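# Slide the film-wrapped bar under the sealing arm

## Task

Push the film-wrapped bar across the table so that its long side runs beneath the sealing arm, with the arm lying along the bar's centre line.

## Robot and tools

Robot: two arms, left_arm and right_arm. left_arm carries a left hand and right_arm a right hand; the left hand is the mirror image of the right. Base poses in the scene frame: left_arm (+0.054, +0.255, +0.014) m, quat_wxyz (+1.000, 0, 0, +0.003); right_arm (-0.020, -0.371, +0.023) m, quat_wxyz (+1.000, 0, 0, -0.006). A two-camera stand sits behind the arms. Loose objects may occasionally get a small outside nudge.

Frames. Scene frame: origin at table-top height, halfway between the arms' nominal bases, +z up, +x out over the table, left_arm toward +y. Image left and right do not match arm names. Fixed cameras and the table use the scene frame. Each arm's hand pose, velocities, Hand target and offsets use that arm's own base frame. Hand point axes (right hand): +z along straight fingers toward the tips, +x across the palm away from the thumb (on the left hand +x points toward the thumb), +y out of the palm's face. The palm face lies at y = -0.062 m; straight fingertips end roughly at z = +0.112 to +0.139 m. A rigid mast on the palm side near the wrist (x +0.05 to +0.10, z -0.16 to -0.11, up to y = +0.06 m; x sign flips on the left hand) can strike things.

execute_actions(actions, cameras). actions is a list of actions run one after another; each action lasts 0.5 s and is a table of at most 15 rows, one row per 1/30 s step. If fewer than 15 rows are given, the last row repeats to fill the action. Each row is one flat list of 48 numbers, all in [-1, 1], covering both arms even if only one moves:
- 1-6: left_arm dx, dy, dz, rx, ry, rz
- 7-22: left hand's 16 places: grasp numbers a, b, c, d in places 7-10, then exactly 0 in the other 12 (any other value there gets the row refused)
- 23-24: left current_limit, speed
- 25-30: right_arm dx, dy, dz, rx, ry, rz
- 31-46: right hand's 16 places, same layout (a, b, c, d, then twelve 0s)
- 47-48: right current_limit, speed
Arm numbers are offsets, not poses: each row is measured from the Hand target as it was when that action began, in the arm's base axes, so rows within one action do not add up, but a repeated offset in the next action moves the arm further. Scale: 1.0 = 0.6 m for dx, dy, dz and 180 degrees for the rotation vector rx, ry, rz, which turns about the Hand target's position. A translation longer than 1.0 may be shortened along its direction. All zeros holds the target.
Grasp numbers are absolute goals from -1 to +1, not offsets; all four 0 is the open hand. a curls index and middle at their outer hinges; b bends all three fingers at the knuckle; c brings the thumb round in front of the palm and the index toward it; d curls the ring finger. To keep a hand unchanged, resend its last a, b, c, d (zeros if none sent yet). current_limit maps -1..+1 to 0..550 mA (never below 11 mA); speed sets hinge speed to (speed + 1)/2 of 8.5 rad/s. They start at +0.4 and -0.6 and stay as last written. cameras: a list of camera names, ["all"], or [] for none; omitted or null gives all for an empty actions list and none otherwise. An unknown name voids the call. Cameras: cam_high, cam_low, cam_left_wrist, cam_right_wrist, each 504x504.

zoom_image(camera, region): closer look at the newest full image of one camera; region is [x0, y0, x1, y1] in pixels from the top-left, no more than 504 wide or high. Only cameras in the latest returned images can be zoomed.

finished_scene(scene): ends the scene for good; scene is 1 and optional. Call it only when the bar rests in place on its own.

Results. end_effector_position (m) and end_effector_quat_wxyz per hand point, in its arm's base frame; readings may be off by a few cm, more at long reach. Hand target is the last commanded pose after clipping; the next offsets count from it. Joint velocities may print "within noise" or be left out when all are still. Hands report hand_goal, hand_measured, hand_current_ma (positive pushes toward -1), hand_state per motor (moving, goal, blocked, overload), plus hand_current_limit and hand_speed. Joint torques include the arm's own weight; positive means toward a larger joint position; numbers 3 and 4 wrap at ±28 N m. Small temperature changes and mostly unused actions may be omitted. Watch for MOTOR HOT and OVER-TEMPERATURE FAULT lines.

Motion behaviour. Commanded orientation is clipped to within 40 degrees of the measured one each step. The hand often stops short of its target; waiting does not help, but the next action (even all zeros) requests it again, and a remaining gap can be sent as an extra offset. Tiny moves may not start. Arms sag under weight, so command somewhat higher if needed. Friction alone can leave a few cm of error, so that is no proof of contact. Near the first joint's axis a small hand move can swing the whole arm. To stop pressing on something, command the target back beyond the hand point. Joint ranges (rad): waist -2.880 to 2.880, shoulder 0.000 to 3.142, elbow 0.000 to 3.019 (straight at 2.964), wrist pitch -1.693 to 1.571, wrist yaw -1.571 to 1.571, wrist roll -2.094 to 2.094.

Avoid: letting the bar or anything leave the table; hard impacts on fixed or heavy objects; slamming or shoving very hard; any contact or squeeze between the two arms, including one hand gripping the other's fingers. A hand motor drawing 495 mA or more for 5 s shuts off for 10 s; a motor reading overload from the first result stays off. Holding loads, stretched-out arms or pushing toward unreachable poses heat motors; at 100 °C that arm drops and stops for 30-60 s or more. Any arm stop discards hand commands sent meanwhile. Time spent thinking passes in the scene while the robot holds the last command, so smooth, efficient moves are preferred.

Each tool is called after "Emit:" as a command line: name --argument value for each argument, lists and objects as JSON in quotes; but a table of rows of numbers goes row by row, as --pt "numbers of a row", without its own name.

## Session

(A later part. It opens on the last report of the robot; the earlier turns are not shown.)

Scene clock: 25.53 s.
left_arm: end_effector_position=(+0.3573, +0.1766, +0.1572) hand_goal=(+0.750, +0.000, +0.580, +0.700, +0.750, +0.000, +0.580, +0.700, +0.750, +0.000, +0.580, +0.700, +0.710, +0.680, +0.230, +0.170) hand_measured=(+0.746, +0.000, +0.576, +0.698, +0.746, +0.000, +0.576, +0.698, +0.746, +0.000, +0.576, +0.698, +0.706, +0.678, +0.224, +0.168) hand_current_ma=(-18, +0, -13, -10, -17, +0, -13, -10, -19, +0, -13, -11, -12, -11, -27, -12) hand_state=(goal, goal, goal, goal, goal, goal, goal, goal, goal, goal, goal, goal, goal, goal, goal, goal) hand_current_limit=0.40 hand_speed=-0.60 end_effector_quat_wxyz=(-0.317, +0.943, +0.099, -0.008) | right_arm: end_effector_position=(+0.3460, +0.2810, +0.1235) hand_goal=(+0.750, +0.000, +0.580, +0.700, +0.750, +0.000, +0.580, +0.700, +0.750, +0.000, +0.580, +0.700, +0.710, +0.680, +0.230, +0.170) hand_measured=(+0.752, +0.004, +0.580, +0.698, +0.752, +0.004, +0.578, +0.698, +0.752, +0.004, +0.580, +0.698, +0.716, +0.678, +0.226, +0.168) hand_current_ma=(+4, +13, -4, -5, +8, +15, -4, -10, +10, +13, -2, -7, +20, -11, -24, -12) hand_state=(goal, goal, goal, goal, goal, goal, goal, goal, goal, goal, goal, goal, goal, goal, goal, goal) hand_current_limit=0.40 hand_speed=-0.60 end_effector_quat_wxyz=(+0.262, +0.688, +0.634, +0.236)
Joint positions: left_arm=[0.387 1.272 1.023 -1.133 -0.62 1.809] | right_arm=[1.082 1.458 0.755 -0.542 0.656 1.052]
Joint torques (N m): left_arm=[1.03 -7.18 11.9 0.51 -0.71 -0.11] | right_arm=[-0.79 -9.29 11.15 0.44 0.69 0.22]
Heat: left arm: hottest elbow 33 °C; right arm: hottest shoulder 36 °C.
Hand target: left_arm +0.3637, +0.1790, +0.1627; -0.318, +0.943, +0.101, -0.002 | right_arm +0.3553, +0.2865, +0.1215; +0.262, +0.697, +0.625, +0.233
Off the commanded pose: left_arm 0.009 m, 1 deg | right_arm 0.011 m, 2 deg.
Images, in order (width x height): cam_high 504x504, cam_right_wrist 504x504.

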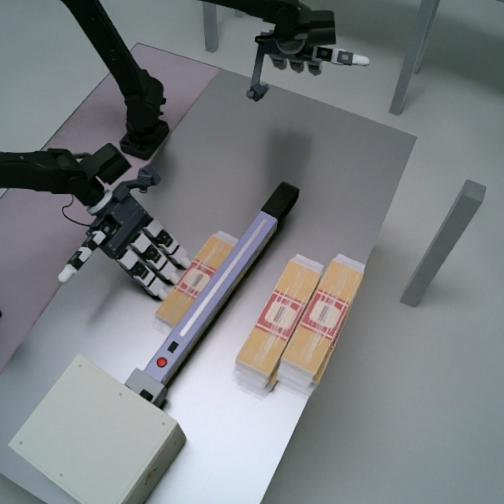

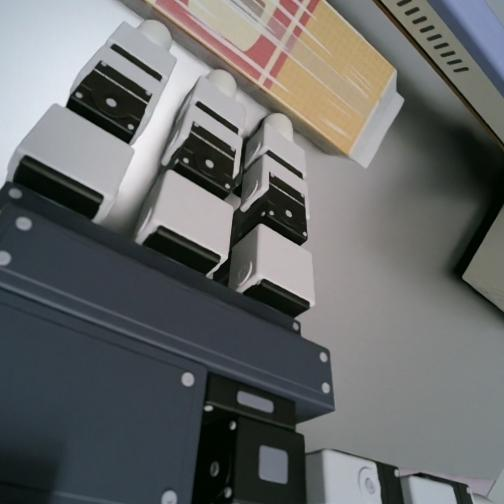

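Emit:
execute_actions --actions '[[[0,0,0,0,0,0,0,0,0,0,0,0,0,0,0,0,0,0,0,0,0,0,0.4,-0.6,0.03,0,0,0,0,0,0,0,0,0,0,0,0,0,0,0,0,0,0,0,0,0,0.4,-0.6]],[[0,0,0,0,0,0,0,0,0,0,0,0,0,0,0,0,0,0,0,0,0,0,0.4,-0.6,0.03,0,0,0,0,0,0,0,0,0,0,0,0,0,0,0,0,0,0,0,0,0,0.4,-0.6]]]' --cameras '["cam_high","cam_low","cam_right_wrist"]'

Emit:
zoom_image --camera "cam_high" --region '[120, 200, 260, 340]'

Emit:
zoom_image --camera "cam_right_wrist" --region '[104, 0, 504, 300]'

Scene clock: 28.30 s.
left_arm: end_effector_position=(+0.3573, +0.1766, +0.1572) hand_goal=(+0.750, +0.000, +0.580, +0.700, +0.750, +0.000, +0.580, +0.700, +0.750, +0.000, +0.580, +0.700, +0.710, +0.680, +0.230, +0.170) hand_measured=(+0.746, +0.000, +0.576, +0.698, +0.746, +0.000, +0.576, +0.698, +0.746, +0.000, +0.576, +0.698, +0.706, +0.678, +0.224, +0.168) hand_current_ma=(-18, +0, -13, -10, -17, +0, -13, -10, -19, +0, -13, -11, -12, -11, -27, -12) hand_state=(goal, goal, goal, goal, goal, goal, goal, goal, goal, goal, goal, goal, goal, goal, goal, goal) hand_current_limit=0.40 hand_speed=-0.60 end_effector_quat_wxyz=(-0.317, +0.943, +0.099, -0.008) | right_arm: end_effector_position=(+0.3783, +0.2758, +0.1238) hand_goal=(+0.750, +0.000, +0.580, +0.700, +0.750, +0.000, +0.580, +0.700, +0.750, +0.000, +0.580, +0.700, +0.710, +0.680, +0.230, +0.170) hand_measured=(+0.750, +0.000, +0.580, +0.698, +0.754, +0.004, +0.580, +0.698, +0.754, +0.000, +0.582, +0.700, +0.716, +0.678, +0.226, +0.168) hand_current_ma=(+4, +2, -4, -5, +14, +10, -3, -9, +20, +1, +6, -3, +20, -11, -24, -12) hand_state=(goal, goal, goal, goal, goal, goal, goal, goal, goal, goal, goal, goal, goal, goal, goal, goal) hand_current_limit=0.40 hand_speed=-0.60 end_effector_quat_wxyz=(+0.263, +0.698, +0.624, +0.232)
Joint positions: left_arm=[0.387 1.272 1.023 -1.133 -0.62 1.809] | right_arm=[1.003 1.492 0.794 -0.511 0.634 0.995]
Joint torques (N m): left_arm=[1.08 -7.12 11.89 0.46 -0.71 -0.12] | right_arm=[-0.79 -9.93 11.19 1.42 0.47 -0.19]
Heat: left arm: hottest elbow 33 °C; right arm: hottest shoulder 36 °C.
Hand target: left_arm +0.3637, +0.1790, +0.1627; -0.318, +0.943, +0.101, -0.002 | right_arm +0.3913, +0.2866, +0.1216; +0.262, +0.697, +0.625, +0.233
Off the commanded pose: left_arm 0.009 m, 1 deg | right_arm 0.017 m, 0 deg.
Images, in order (width x height): cam_high 504x504, cam_low 504x504, cam_right_wrist 504x504.

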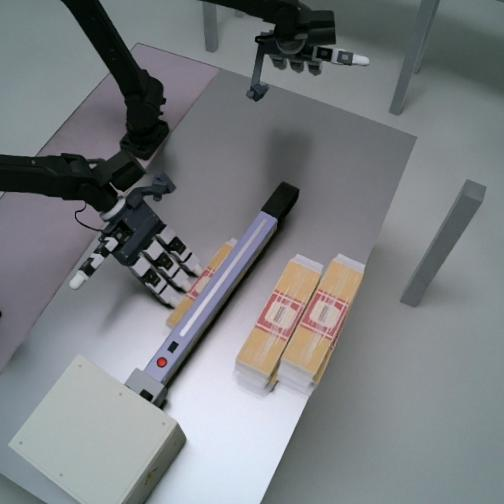

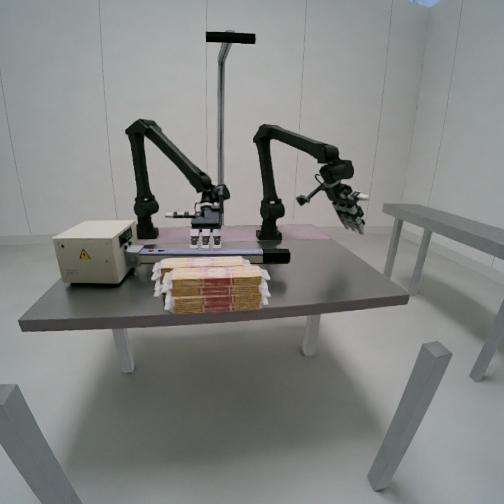

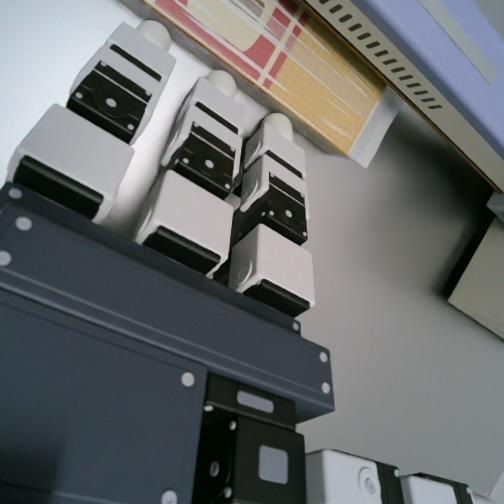

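Scaled by 3.600.

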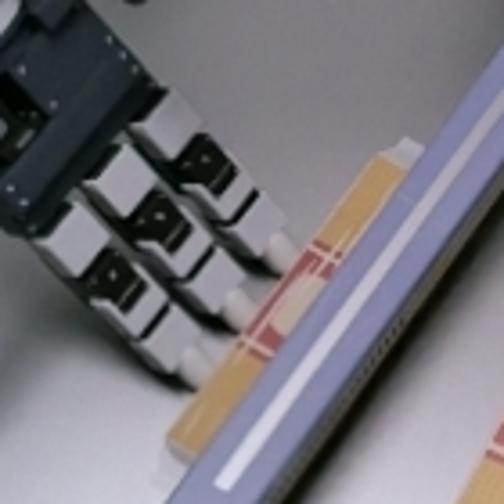

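Scaled by 1.260.

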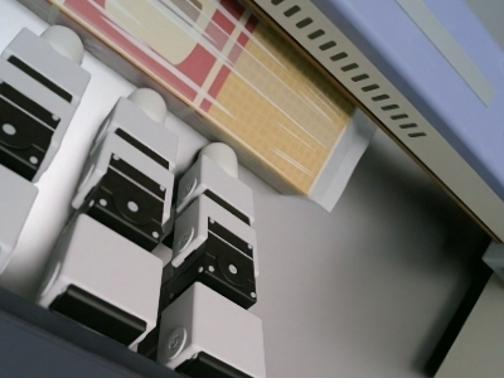

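Emit:
execute_actions --actions '[[[0,0,0,0,0,0,0,0,0,0,0,0,0,0,0,0,0,0,0,0,0,0,0.4,-0.6,0.04,0,0,0,0,0,0,0,0,0,0,0,0,0,0,0,0,0,0,0,0,0,0.4,-0.6]]]' --cameras '["cam_high","cam_right_wrist"]'

Emit:
zoom_image --camera "cam_high" --region '[120, 200, 260, 340]'

Emit:
zoom_image --camera "cam_right_wrist" --region '[104, 0, 504, 300]'

Scene clock: 29.37 s.
left_arm: end_effector_position=(+0.3573, +0.1766, +0.1572) hand_goal=(+0.750, +0.000, +0.580, +0.700, +0.750, +0.000, +0.580, +0.700, +0.750, +0.000, +0.580, +0.700, +0.710, +0.680, +0.230, +0.170) hand_measured=(+0.746, +0.000, +0.576, +0.698, +0.746, +0.000, +0.576, +0.698, +0.746, +0.000, +0.576, +0.698, +0.706, +0.678, +0.224, +0.168) hand_current_ma=(-18, +0, -13, -10, -17, +0, -13, -10, -19, +0, -13, -11, -12, -11, -27, -12) hand_state=(goal, goal, goal, goal, goal, goal, goal, goal, goal, goal, goal, goal, goal, goal, goal, goal) hand_current_limit=0.40 hand_speed=-0.60 end_effector_quat_wxyz=(-0.317, +0.943, +0.099, -0.008) | right_arm: end_effector_position=(+0.4018, +0.2751, +0.1240) hand_goal=(+0.750, +0.000, +0.580, +0.700, +0.750, +0.000, +0.580, +0.700, +0.750, +0.000, +0.580, +0.700, +0.710, +0.680, +0.230, +0.170) hand_measured=(+0.752, +0.002, +0.580, +0.698, +0.754, +0.004, +0.580, +0.698, +0.754, +0.002, +0.582, +0.700, +0.716, +0.678, +0.226, +0.168) hand_current_ma=(+7, +8, -4, -5, +17, +13, -1, -8, +19, +4, +7, -2, +20, -11, -24, -12) hand_state=(goal, goal, goal, goal, goal, goal, goal, goal, goal, goal, goal, goal, goal, goal, goal, goal) hand_current_limit=0.40 hand_speed=-0.60 end_effector_quat_wxyz=(+0.264, +0.699, +0.624, +0.231)
Joint positions: left_arm=[0.387 1.272 1.023 -1.133 -0.62 1.809] | right_arm=[0.952 1.519 0.823 -0.481 0.616 0.939]
Joint torques (N m): left_arm=[1.14 -7.24 11.89 0.53 -0.71 -0.11] | right_arm=[-0.79 -10.46 11.41 1.52 0.4 -0.16]
Heat: left arm: hottest elbow 33 °C; right arm: hottest shoulder 36 °C.
Hand target: left_arm +0.3637, +0.1790, +0.1627; -0.318, +0.943, +0.101, -0.002 | right_arm +0.4154, +0.2865, +0.1217; +0.262, +0.697, +0.625, +0.233
Off the commanded pose: left_arm 0.009 m, 1 deg | right_arm 0.018 m, 0 deg.
Images, in order (width x height): cam_high 504x504, cam_right_wrist 504x504.

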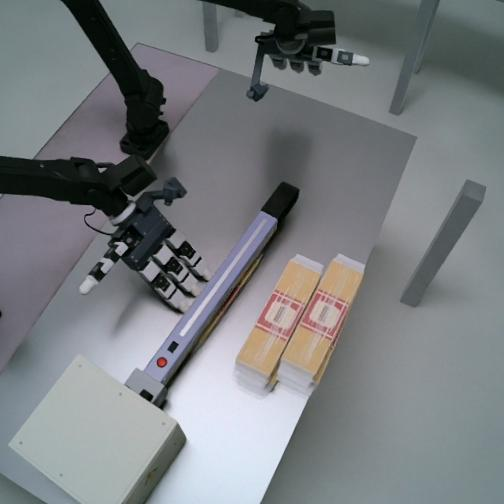

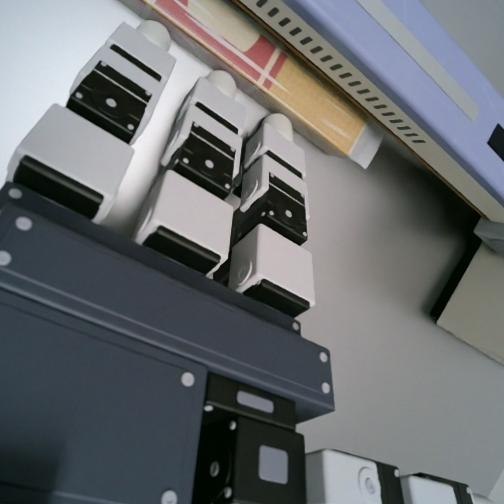

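Scaled by 3.600.

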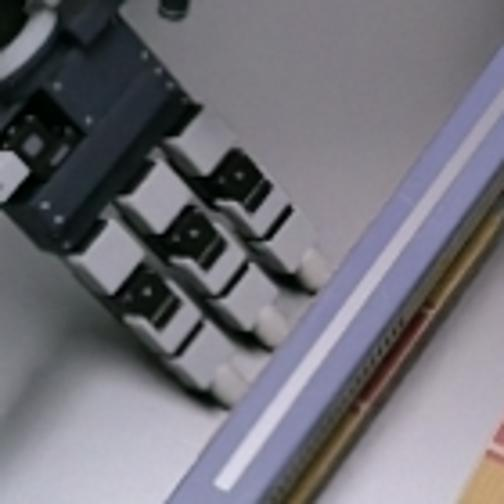

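Scaled by 1.260.

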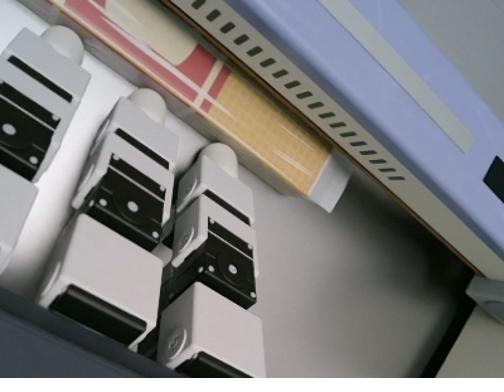

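Emit:
zoom_image --camera "cam_high" --region '[180, 220, 280, 320]'

Emit:
zoom_image --camera "cam_high" --region '[140, 280, 240, 380]'

Scaled by 5.040.

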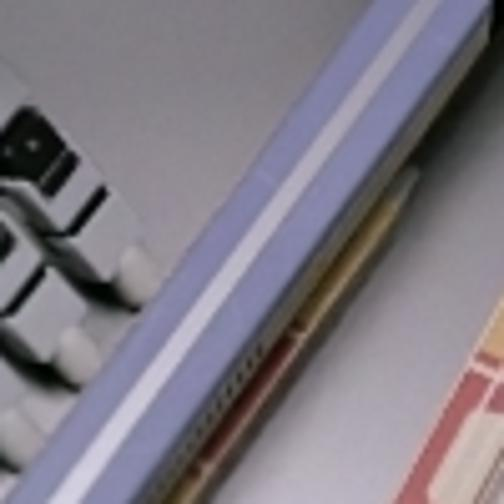

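Scaled by 5.040.

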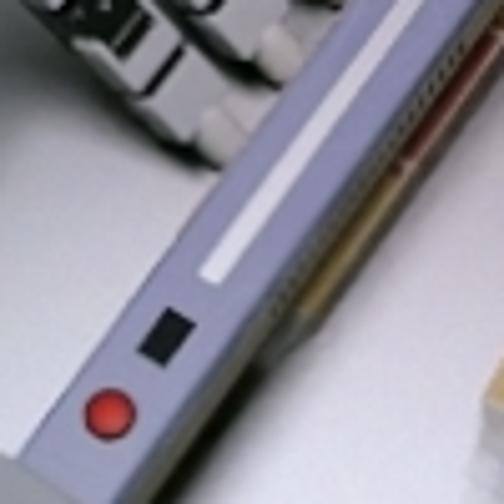

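Emit:
execute_actions --actions '[[[0,0,0,0,0,0,0,0,0,0,0,0,0,0,0,0,0,0,0,0,0,0,0.4,-0.6,0.0133,0,0,0,0,0,0,0,0,0,0,0,0,0,0,0,0,0,0,0,0,0,0.4,-0.6]]]' --cameras '["cam_high","cam_right_wrist"]'

Emit:
zoom_image --camera "cam_high" --region '[180, 220, 280, 320]'

Emit:
zoom_image --camera "cam_right_wrist" --region '[204, 0, 504, 300]'

Scene clock: 30.80 s.
left_arm: end_effector_position=(+0.3573, +0.1766, +0.1572) hand_goal=(+0.750, +0.000, +0.580, +0.700, +0.750, +0.000, +0.580, +0.700, +0.750, +0.000, +0.580, +0.700, +0.710, +0.680, +0.230, +0.170) hand_measured=(+0.746, +0.000, +0.576, +0.698, +0.746, +0.000, +0.576, +0.698, +0.746, +0.000, +0.576, +0.698, +0.706, +0.678, +0.224, +0.168) hand_current_ma=(-18, +0, -13, -10, -17, +0, -13, -10, -19, +0, -13, -11, -12, -11, -27, -12) hand_state=(goal, goal, goal, goal, goal, goal, goal, goal, goal, goal, goal, goal, goal, goal, goal, goal) hand_current_limit=0.40 hand_speed=-0.60 end_effector_quat_wxyz=(-0.317, +0.943, +0.099, -0.008) | right_arm: end_effector_position=(+0.4083, +0.2758, +0.1239) hand_goal=(+0.750, +0.000, +0.580, +0.700, +0.750, +0.000, +0.580, +0.700, +0.750, +0.000, +0.580, +0.700, +0.710, +0.680, +0.230, +0.170) hand_measured=(+0.752, +0.004, +0.580, +0.698, +0.754, +0.004, +0.580, +0.698, +0.754, +0.002, +0.582, +0.700, +0.716, +0.678, +0.226, +0.168) hand_current_ma=(+10, +11, -3, -5, +17, +16, -1, -8, +16, +7, +7, -2, +20, -11, -24, -12) hand_state=(goal, goal, goal, goal, goal, goal, goal, goal, goal, goal, goal, goal, goal, goal, goal, goal) hand_current_limit=0.40 hand_speed=-0.60 end_effector_quat_wxyz=(+0.264, +0.698, +0.625, +0.231)
Joint positions: left_arm=[0.387 1.272 1.023 -1.133 -0.62 1.809] | right_arm=[0.939 1.528 0.833 -0.474 0.61 0.921]
Joint torques (N m): left_arm=[1.14 -7.12 11.89 0.47 -0.71 -0.12] | right_arm=[-0.85 -10.7 11.54 1.54 0.41 -0.18]
Heat: left arm: hottest elbow 33 °C; right arm: hottest shoulder 36 °C.
Hand target: left_arm +0.3637, +0.1790, +0.1627; -0.318, +0.943, +0.101, -0.002 | right_arm +0.4233, +0.2864, +0.1215; +0.262, +0.697, +0.625, +0.232
Off the commanded pose: left_arm 0.009 m, 1 deg | right_arm 0.019 m, 0 deg.
Images, in order (width x height): cam_high 504x504, cam_right_wrist 504x504.

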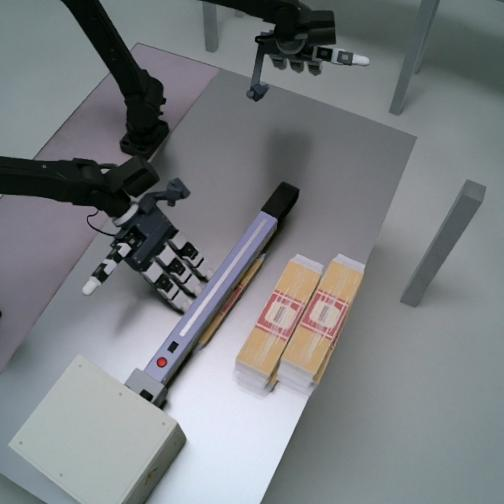

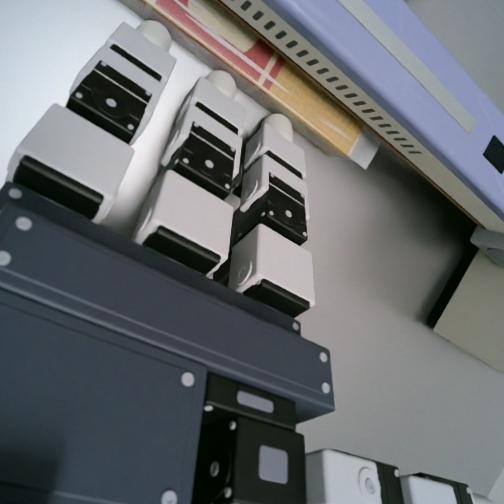

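Scaled by 5.040.

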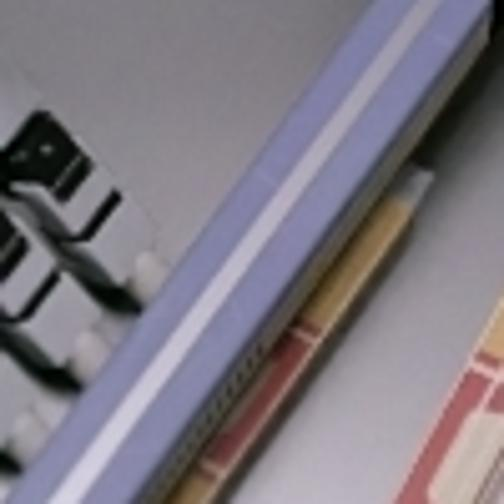

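Scaled by 1.680.

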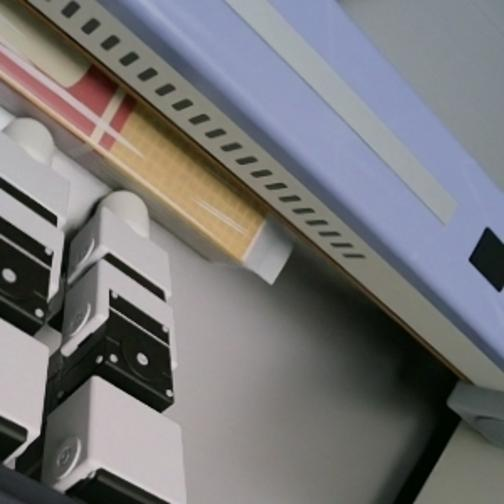

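Emit:
execute_actions --actions '[[[0,0,0,0,0,0,0,0,0,0,0,0,0,0,0,0,0,0,0,0,0,0,0.4,-0.6,-0.06,0,0,0,0,0,0,0,0,0,0,0,0,0,0,0,0,0,0,0,0,0,0.4,-0.6]],[[0,0,0,0,0,0,0,0,0,0,0,0,0,0,0,0,0,0,0,0,0,0,0.4,-0.6,-0.08,0,0.06,0,0,0,0,0,0,0,0,0,0,0,0,0,0,0,0,0,0,0,0.4,-0.6]],[[0,0,0,0,0,0,0,0,0,0,0,0,0,0,0,0,0,0,0,0,0,0,0.4,-0.6,0,0,0.13,0,0,0,0,0,0,0,0,0,0,0,0,0,0,0,0,0,0,0,0.4,-0.6]],[[0,0,0,0,0,0,0,0,0,0,0,0,0,0,0,0,0,0,0,0,0,0,0.4,-0.6,0.05,0,0.13,0,0,0,0,0,0,0,0,0,0,0,0,0,0,0,0,0,0,0,0.4,-0.6]],[[0,0,0,0,0,0,0,0,0,0,0,0,0,0,0,0,0,0,0,0,0,0,0.4,-0.6,0.13,0.03,0.08,0,0,0,0,0,0,0,0,0,0,0,0,0,0,0,0,0,0,0,0.4,-0.6]]]' --cameras '["cam_high","cam_right_wrist"]'

Emit:
zoom_image --camera "cam_high" --region '[140, 180, 320, 360]'

Scene clock: 34.37 s.
left_arm: end_effector_position=(+0.3573, +0.1766, +0.1572) hand_goal=(+0.750, +0.000, +0.580, +0.700, +0.750, +0.000, +0.580, +0.700, +0.750, +0.000, +0.580, +0.700, +0.710, +0.680, +0.230, +0.170) hand_measured=(+0.746, +0.000, +0.576, +0.698, +0.746, +0.000, +0.576, +0.698, +0.746, +0.000, +0.576, +0.698, +0.706, +0.678, +0.224, +0.168) hand_current_ma=(-18, +0, -13, -10, -17, +0, -13, -10, -19, +0, -13, -11, -12, -11, -27, -12) hand_state=(goal, goal, goal, goal, goal, goal, goal, goal, goal, goal, goal, goal, goal, goal, goal, goal) hand_current_limit=0.40 hand_speed=-0.60 end_effector_quat_wxyz=(-0.317, +0.943, +0.099, -0.008) | right_arm: end_effector_position=(+0.4384, +0.2924, +0.3419) hand_goal=(+0.750, +0.000, +0.580, +0.700, +0.750, +0.000, +0.580, +0.700, +0.750, +0.000, +0.580, +0.700, +0.710, +0.680, +0.230, +0.170) hand_measured=(+0.756, +0.000, +0.580, +0.698, +0.756, +0.002, +0.580, +0.698, +0.756, +0.002, +0.582, +0.700, +0.716, +0.678, +0.226, +0.168) hand_current_ma=(+29, +1, -1, -5, +29, +7, -1, -8, +27, +4, +7, -2, +28, -11, -24, -12) hand_state=(goal, goal, goal, goal, goal, goal, goal, goal, goal, goal, goal, goal, goal, goal, goal, goal) hand_current_limit=0.40 hand_speed=-0.60 end_effector_quat_wxyz=(+0.265, +0.701, +0.625, +0.220)
Joint positions: left_arm=[0.387 1.272 1.023 -1.133 -0.62 1.809] | right_arm=[0.906 1.39 1.317 -1.102 0.597 0.898]
Joint torques (N m): left_arm=[1.08 -7.18 11.89 0.51 -0.71 -0.11] | right_arm=[0.15 -13.04 15.41 0.77 0.61 -0.17]
Heat: left arm: hottest elbow 34 °C; right arm: hottest shoulder 36 °C.
Hand target: left_arm +0.3637, +0.1790, +0.1627; -0.318, +0.943, +0.101, -0.002 | right_arm +0.4473, +0.3045, +0.3616; +0.262, +0.697, +0.625, +0.233
Off the commanded pose: left_arm 0.009 m, 1 deg | right_arm 0.025 m, 2 deg.
Images, in order (width x height): cam_high 504x504, cam_right_wrist 504x504.

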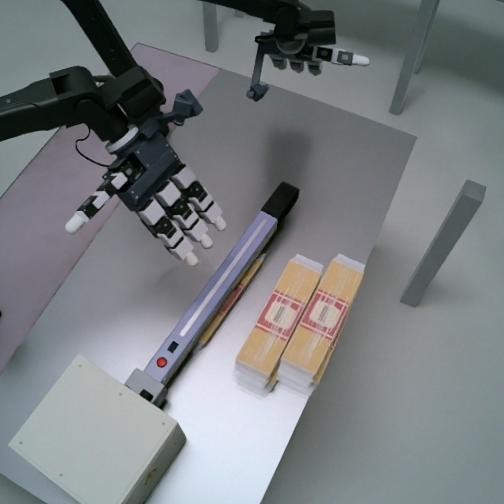

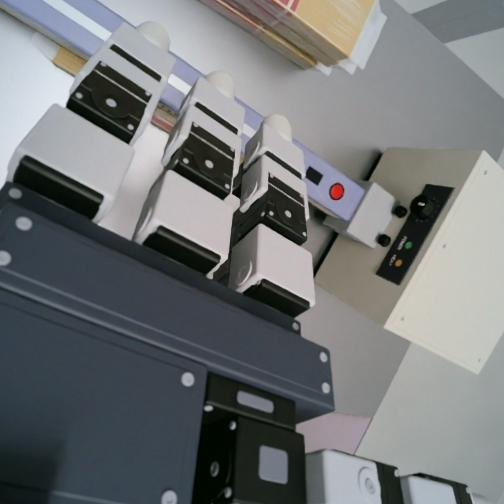

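Scaled by 2.800.

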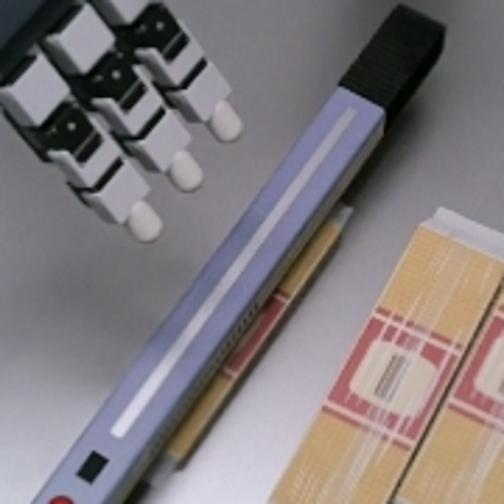

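Emit:
execute_actions --actions '[[[0,0,0,0,0,0,0,0,0,0,0,0,0,0,0,0,0,0,0,0,0,0,0.4,-0.6,0.044,0.095,0,0,0,0,0,0,0,0,0,0,0,0,0,0,0,0,0,0,0,0,0.4,-0.6]],[[0,0,0,0,0,0,0,0,0,0,0,0,0,0,0,0,0,0,0,0,0,0,0.4,-0.6,0.044,0.12,0,0,0,0,0,0,0,0,0,0,0,0,0,0,0,0,0,0,0,0,0.4,-0.6]]]' --cameras '["cam_high","cam_right_wrist"]'

Emit:
zoom_image --camera "cam_right_wrist" --region '[204, 0, 504, 300]'

Scene clock: 36.23 s.
left_arm: end_effector_position=(+0.3573, +0.1766, +0.1572) hand_goal=(+0.750, +0.000, +0.580, +0.700, +0.750, +0.000, +0.580, +0.700, +0.750, +0.000, +0.580, +0.700, +0.710, +0.680, +0.230, +0.170) hand_measured=(+0.746, +0.000, +0.576, +0.698, +0.746, +0.000, +0.576, +0.698, +0.746, +0.000, +0.576, +0.698, +0.706, +0.678, +0.224, +0.168) hand_current_ma=(-18, +0, -13, -10, -17, +0, -13, -10, -19, +0, -13, -11, -12, -11, -27, -12) hand_state=(goal, goal, goal, goal, goal, goal, goal, goal, goal, goal, goal, goal, goal, goal, goal, goal) hand_current_limit=0.40 hand_speed=-0.60 end_effector_quat_wxyz=(-0.317, +0.943, +0.099, -0.008) | right_arm: end_effector_position=(+0.4923, +0.4272, +0.3468) hand_goal=(+0.750, +0.000, +0.580, +0.700, +0.750, +0.000, +0.580, +0.700, +0.750, +0.000, +0.580, +0.700, +0.710, +0.680, +0.230, +0.170) hand_measured=(+0.756, +0.000, +0.580, +0.698, +0.756, +0.002, +0.580, +0.698, +0.756, +0.002, +0.582, +0.700, +0.716, +0.678, +0.226, +0.168) hand_current_ma=(+29, +1, -1, -5, +29, +7, -1, -8, +27, +4, +7, -2, +28, -11, -24, -12) hand_state=(goal, goal, goal, goal, goal, goal, goal, goal, goal, goal, goal, goal, goal, goal, goal, goal) hand_current_limit=0.40 hand_speed=-0.60 end_effector_quat_wxyz=(+0.266, +0.689, +0.637, +0.219)
Joint positions: left_arm=[0.387 1.272 1.023 -1.133 -0.62 1.809] | right_arm=[0.975 1.757 1.764 -1.217 0.619 0.937]
Joint torques (N m): left_arm=[1.14 -7.12 11.86 0.47 -0.71 -0.11] | right_arm=[-0.15 -19.55 15.15 0.65 0.78 0.16]
Heat: left arm: hottest elbow 34 °C; right arm: hottest shoulder 36 °C.
Hand target: left_arm +0.3637, +0.1790, +0.1627; -0.318, +0.943, +0.101, -0.002 | right_arm +0.5001, +0.4334, +0.3615; +0.262, +0.697, +0.625, +0.232
Off the commanded pose: left_arm 0.009 m, 1 deg | right_arm 0.018 m, 2 deg.
Images, in order (width x height): cam_high 504x504, cam_right_wrist 504x504.

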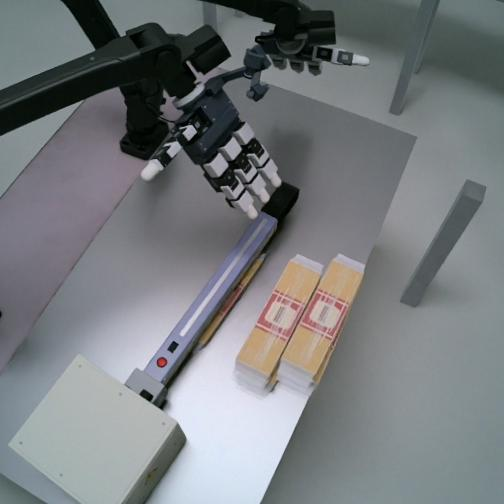

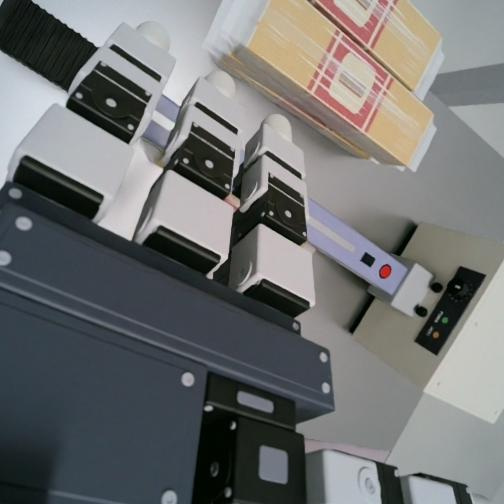

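Scaled by 1.680.

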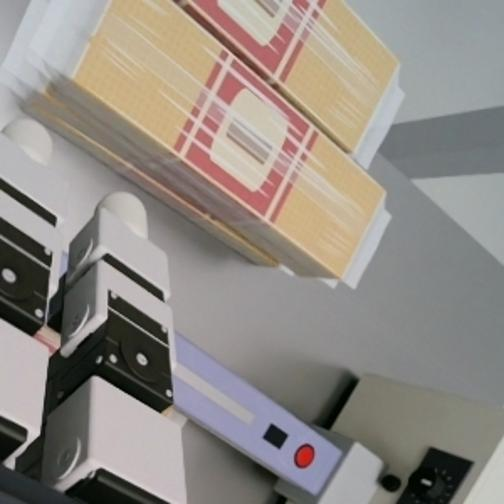

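Emit:
zoom_image --camera "cam_high" --region '[190, 240, 280, 330]'

Emit:
zoom_image --camera "cam_high" --region '[130, 300, 220, 390]'

Emit:
zoom_image --camera "cam_right_wrist" --region '[100, 60, 260, 220]'

Scaled by 5.600.

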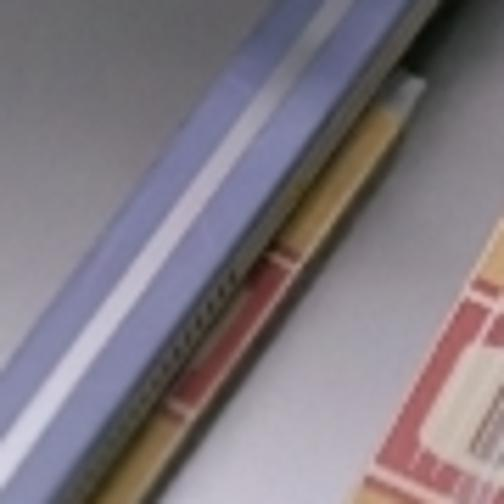

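Scaled by 5.600.

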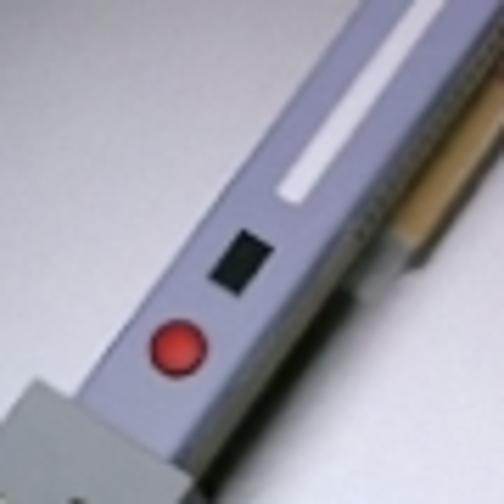

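Scaled by 3.150.

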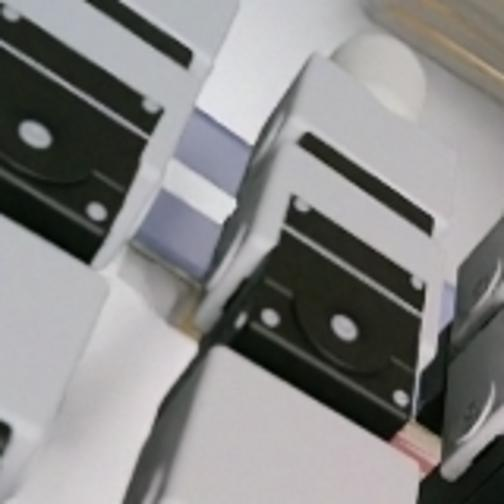

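Emit:
execute_actions --actions '[]'

Scene clock: 39.17 s.
left_arm: end_effector_position=(+0.3573, +0.1766, +0.1572) hand_goal=(+0.750, +0.000, +0.580, +0.700, +0.750, +0.000, +0.580, +0.700, +0.750, +0.000, +0.580, +0.700, +0.710, +0.680, +0.230, +0.170) hand_measured=(+0.746, +0.000, +0.576, +0.698, +0.746, +0.000, +0.576, +0.698, +0.746, +0.000, +0.576, +0.698, +0.706, +0.678, +0.224, +0.168) hand_current_ma=(-18, +0, -13, -10, -17, +0, -13, -10, -19, +0, -13, -11, -12, -11, -27, -12) hand_state=(goal, goal, goal, goal, goal, goal, goal, goal, goal, goal, goal, goal, goal, goal, goal, goal) hand_current_limit=0.40 hand_speed=-0.60 end_effector_quat_wxyz=(-0.317, +0.943, +0.099, -0.008) | right_arm: end_effector_position=(+0.4923, +0.4272, +0.3467) hand_goal=(+0.750, +0.000, +0.580, +0.700, +0.750, +0.000, +0.580, +0.700, +0.750, +0.000, +0.580, +0.700, +0.710, +0.680, +0.230, +0.170) hand_measured=(+0.756, +0.000, +0.580, +0.698, +0.756, +0.002, +0.580, +0.698, +0.756, +0.002, +0.582, +0.700, +0.716, +0.678, +0.226, +0.168) hand_current_ma=(+29, +1, -1, -5, +29, +7, -1, -8, +27, +4, +7, -2, +28, -11, -24, -12) hand_state=(goal, goal, goal, goal, goal, goal, goal, goal, goal, goal, goal, goal, goal, goal, goal, goal) hand_current_limit=0.40 hand_speed=-0.60 end_effector_quat_wxyz=(+0.266, +0.689, +0.637, +0.219)
Joint positions: left_arm=[0.387 1.272 1.023 -1.133 -0.62 1.809] | right_arm=[0.975 1.757 1.764 -1.217 0.619 0.937]
Joint velocities: within noise
Joint torques (N m): left_arm=[1.14 -7.12 11.89 0.49 -0.71 -0.11] | right_arm=[-0.15 -19.6 15.01 0.66 0.77 0.17]
Motor temperatures (°C): left_arm=[28 27 34 28 29 27] | right_arm=[29 36 35 29 27 31]
Heat: left arm: hottest elbow 34 °C; right arm: hottest shoulder 36 °C.
Hand target: left_arm +0.3637, +0.1790, +0.1627; -0.318, +0.943, +0.101, -0.002 | right_arm +0.5001, +0.4334, +0.3615; +0.262, +0.697, +0.625, +0.232
Off the commanded pose: left_arm 0.009 m, 1 deg | right_arm 0.018 m, 2 deg.

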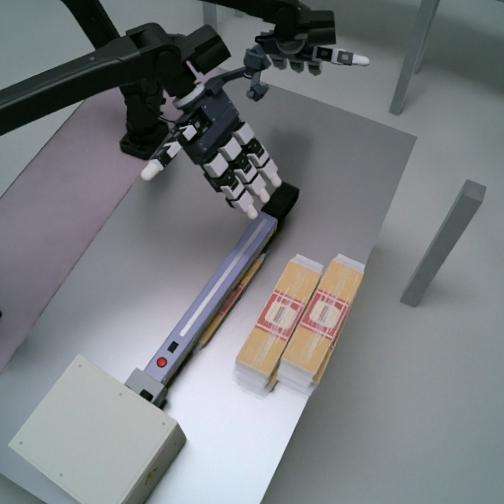

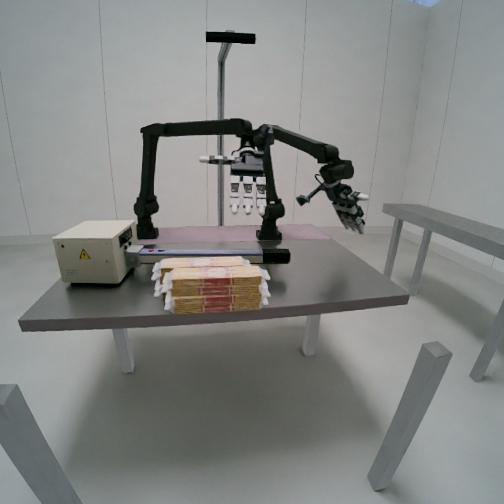

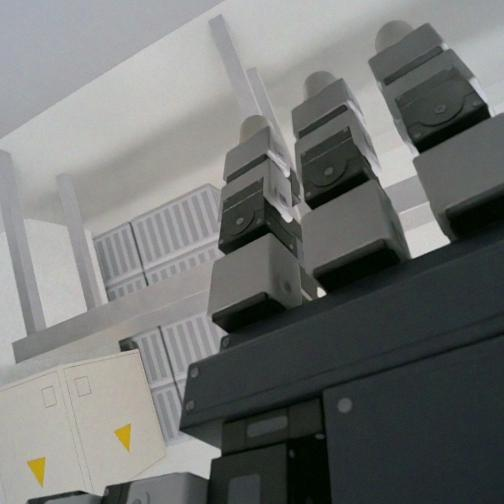

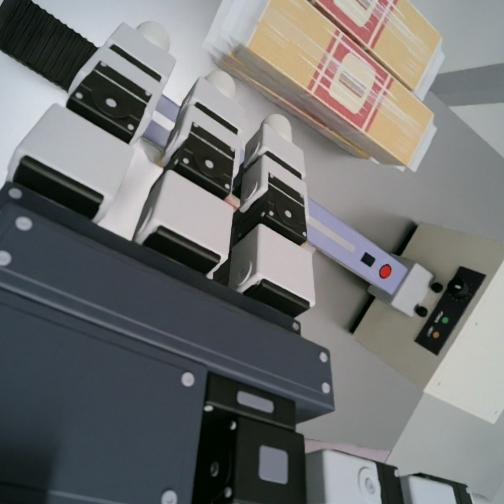

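Emit:
zoom_image --camera "cam_high" --region '[110, 180, 310, 410]'

Emit:
zoom_image --camera "cam_low" --region '[120, 230, 300, 320]'

Scaled by 2.191.

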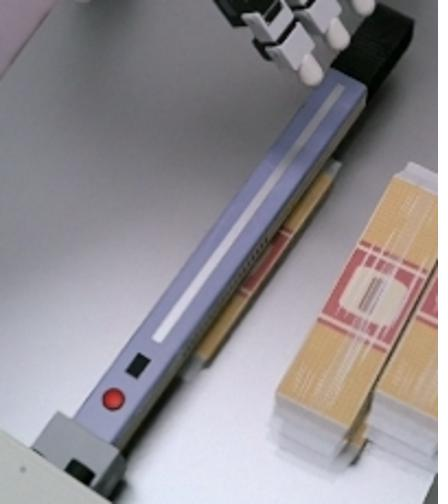

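Scaled by 2.800.

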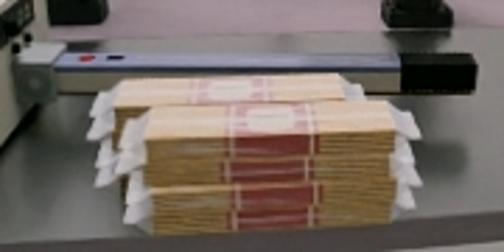

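Emit:
execute_actions --actions '[[[0,0,0,0,0,0,0,0,0,0,0,0,0,0,0,0,0,0,0,0,0,0,0.4,-0.6,-0.167,0,0,0,0,0,0,0,0,0,0,0,0,0,0,0,0,0,0,0,0,0,0.4,-0.6]]]' --cameras '["all"]'

Scene clock: 40.40 s.
left_arm: end_effector_position=(+0.3573, +0.1766, +0.1572) hand_goal=(+0.750, +0.000, +0.580, +0.700, +0.750, +0.000, +0.580, +0.700, +0.750, +0.000, +0.580, +0.700, +0.710, +0.680, +0.230, +0.170) hand_measured=(+0.746, +0.000, +0.576, +0.698, +0.746, +0.000, +0.576, +0.698, +0.746, +0.000, +0.576, +0.698, +0.706, +0.678, +0.224, +0.168) hand_current_ma=(-18, +0, -13, -10, -17, +0, -13, -10, -19, +0, -13, -11, -12, -11, -27, -12) hand_state=(goal, goal, goal, goal, goal, goal, goal, goal, goal, goal, goal, goal, goal, goal, goal, goal) hand_current_limit=0.40 hand_speed=-0.60 end_effector_quat_wxyz=(-0.317, +0.943, +0.099, -0.008) | right_arm: end_effector_position=(+0.4014, +0.4432, +0.3546) hand_goal=(+0.750, +0.000, +0.580, +0.700, +0.750, +0.000, +0.580, +0.700, +0.750, +0.000, +0.580, +0.700, +0.710, +0.680, +0.230, +0.170) hand_measured=(+0.756, +0.000, +0.580, +0.698, +0.756, +0.002, +0.580, +0.698, +0.756, +0.002, +0.582, +0.700, +0.716, +0.678, +0.226, +0.168) hand_current_ma=(+28, +1, -1, -5, +27, +7, -1, -8, +24, +4, +7, -2, +28, -11, -24, -12) hand_state=(goal, goal, goal, goal, goal, goal, goal, goal, goal, goal, goal, goal, goal, goal, goal, goal) hand_current_limit=0.40 hand_speed=-0.60 end_effector_quat_wxyz=(+0.263, +0.691, +0.633, +0.229)
Joint positions: left_arm=[0.387 1.272 1.023 -1.133 -0.62 1.809] | right_arm=[1.134 1.685 1.69 -1.307 0.669 1.126]
Joint torques (N m): left_arm=[1.26 -7.18 11.86 0.53 -0.71 -0.11] | right_arm=[-0.15 -21.36 9.13 0.54 0.87 0.21]
Heat: left arm: hottest elbow 34 °C; right arm: hottest shoulder 36 °C.
Hand target: left_arm +0.3637, +0.1790, +0.1627; -0.318, +0.943, +0.101, -0.002 | right_arm +0.3999, +0.4335, +0.3615; +0.262, +0.697, +0.625, +0.233
Off the commanded pose: left_arm 0.009 m, 1 deg | right_arm 0.012 m, 1 deg.

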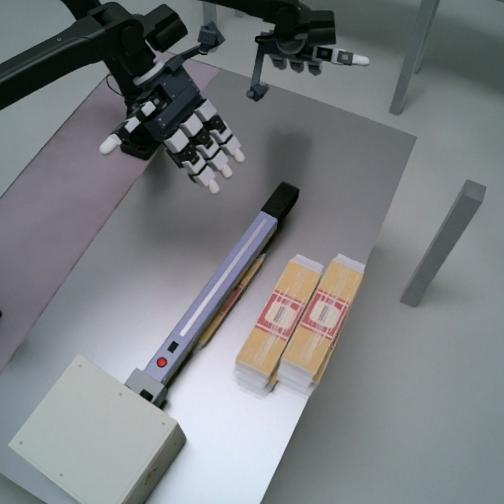

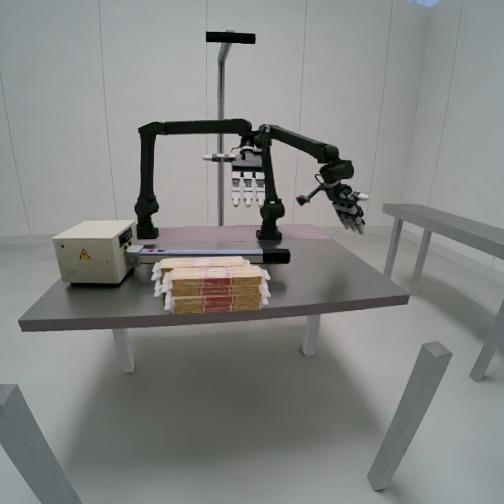

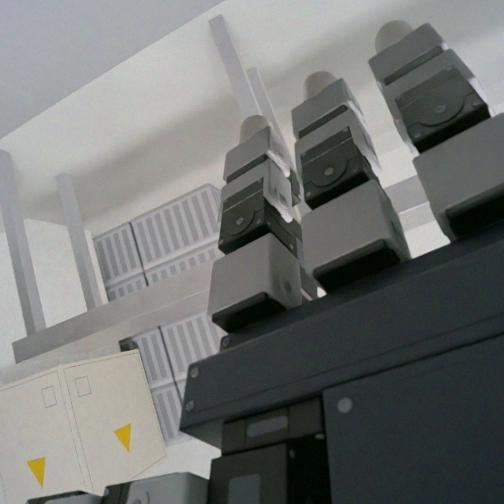

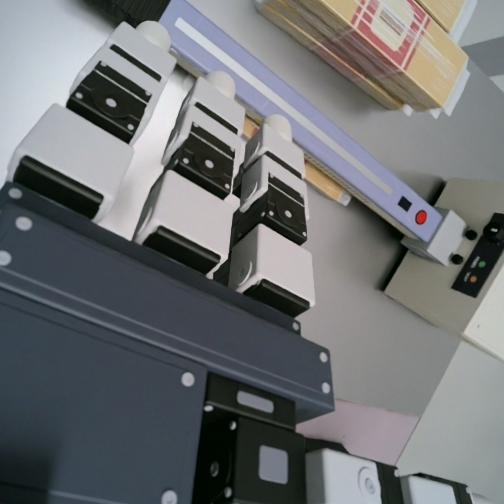

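Emit:
zoom_image --camera "cam_right_wrist" --region '[150, 30, 400, 280]'

Scaled by 2.016.

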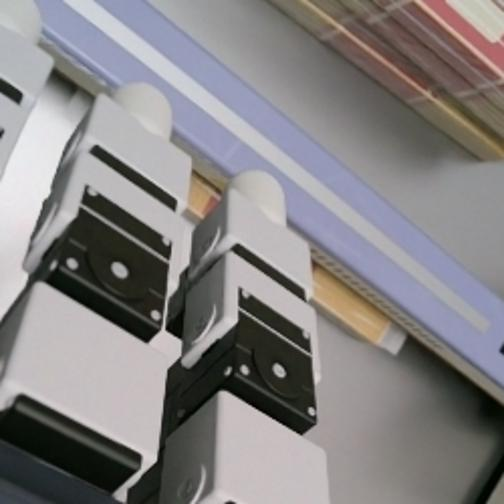

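Emit:
zoom_image --camera "cam_high" --region '[180, 230, 280, 350]'

Emit:
zoom_image --camera "cam_right_wrist" --region '[220, 80, 370, 230]'

Scaled by 4.200.

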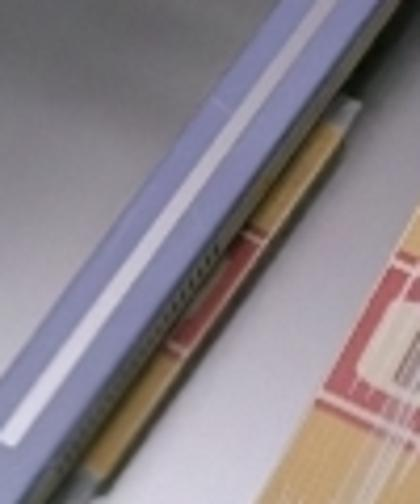

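Scaled by 3.360.

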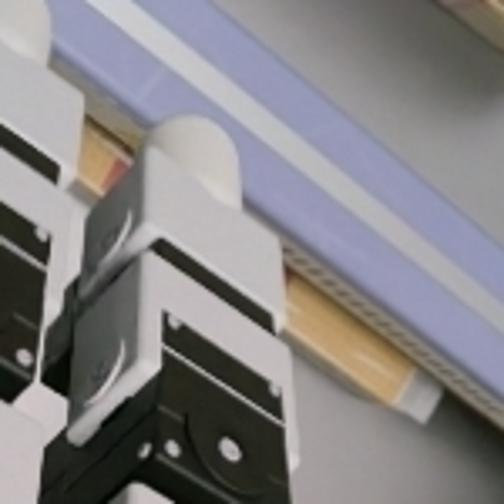

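Emit:
zoom_image --camera "cam_high" --region '[210, 270, 250, 320]'

Emit:
zoom_image --camera "cam_right_wrist" --region '[290, 130, 370, 220]'

Scaled by 10.080.

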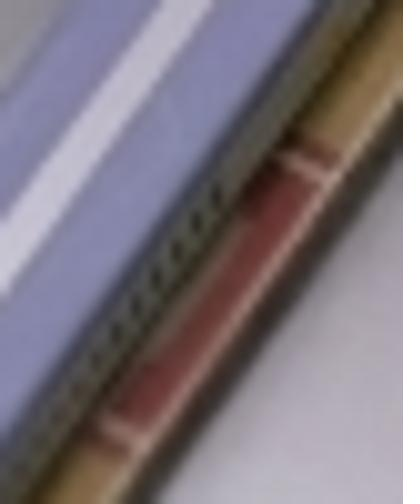

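Scaled by 5.600.

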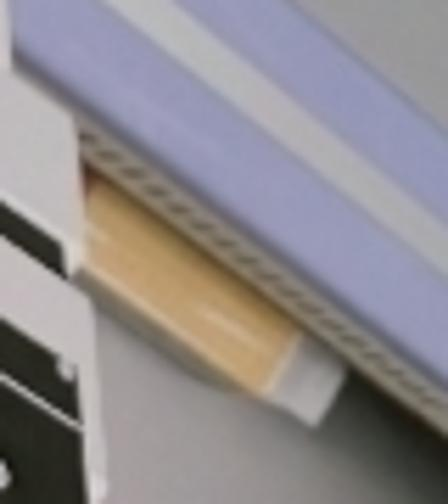

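Emit:
finished_scene

The scene is finished: the task was done.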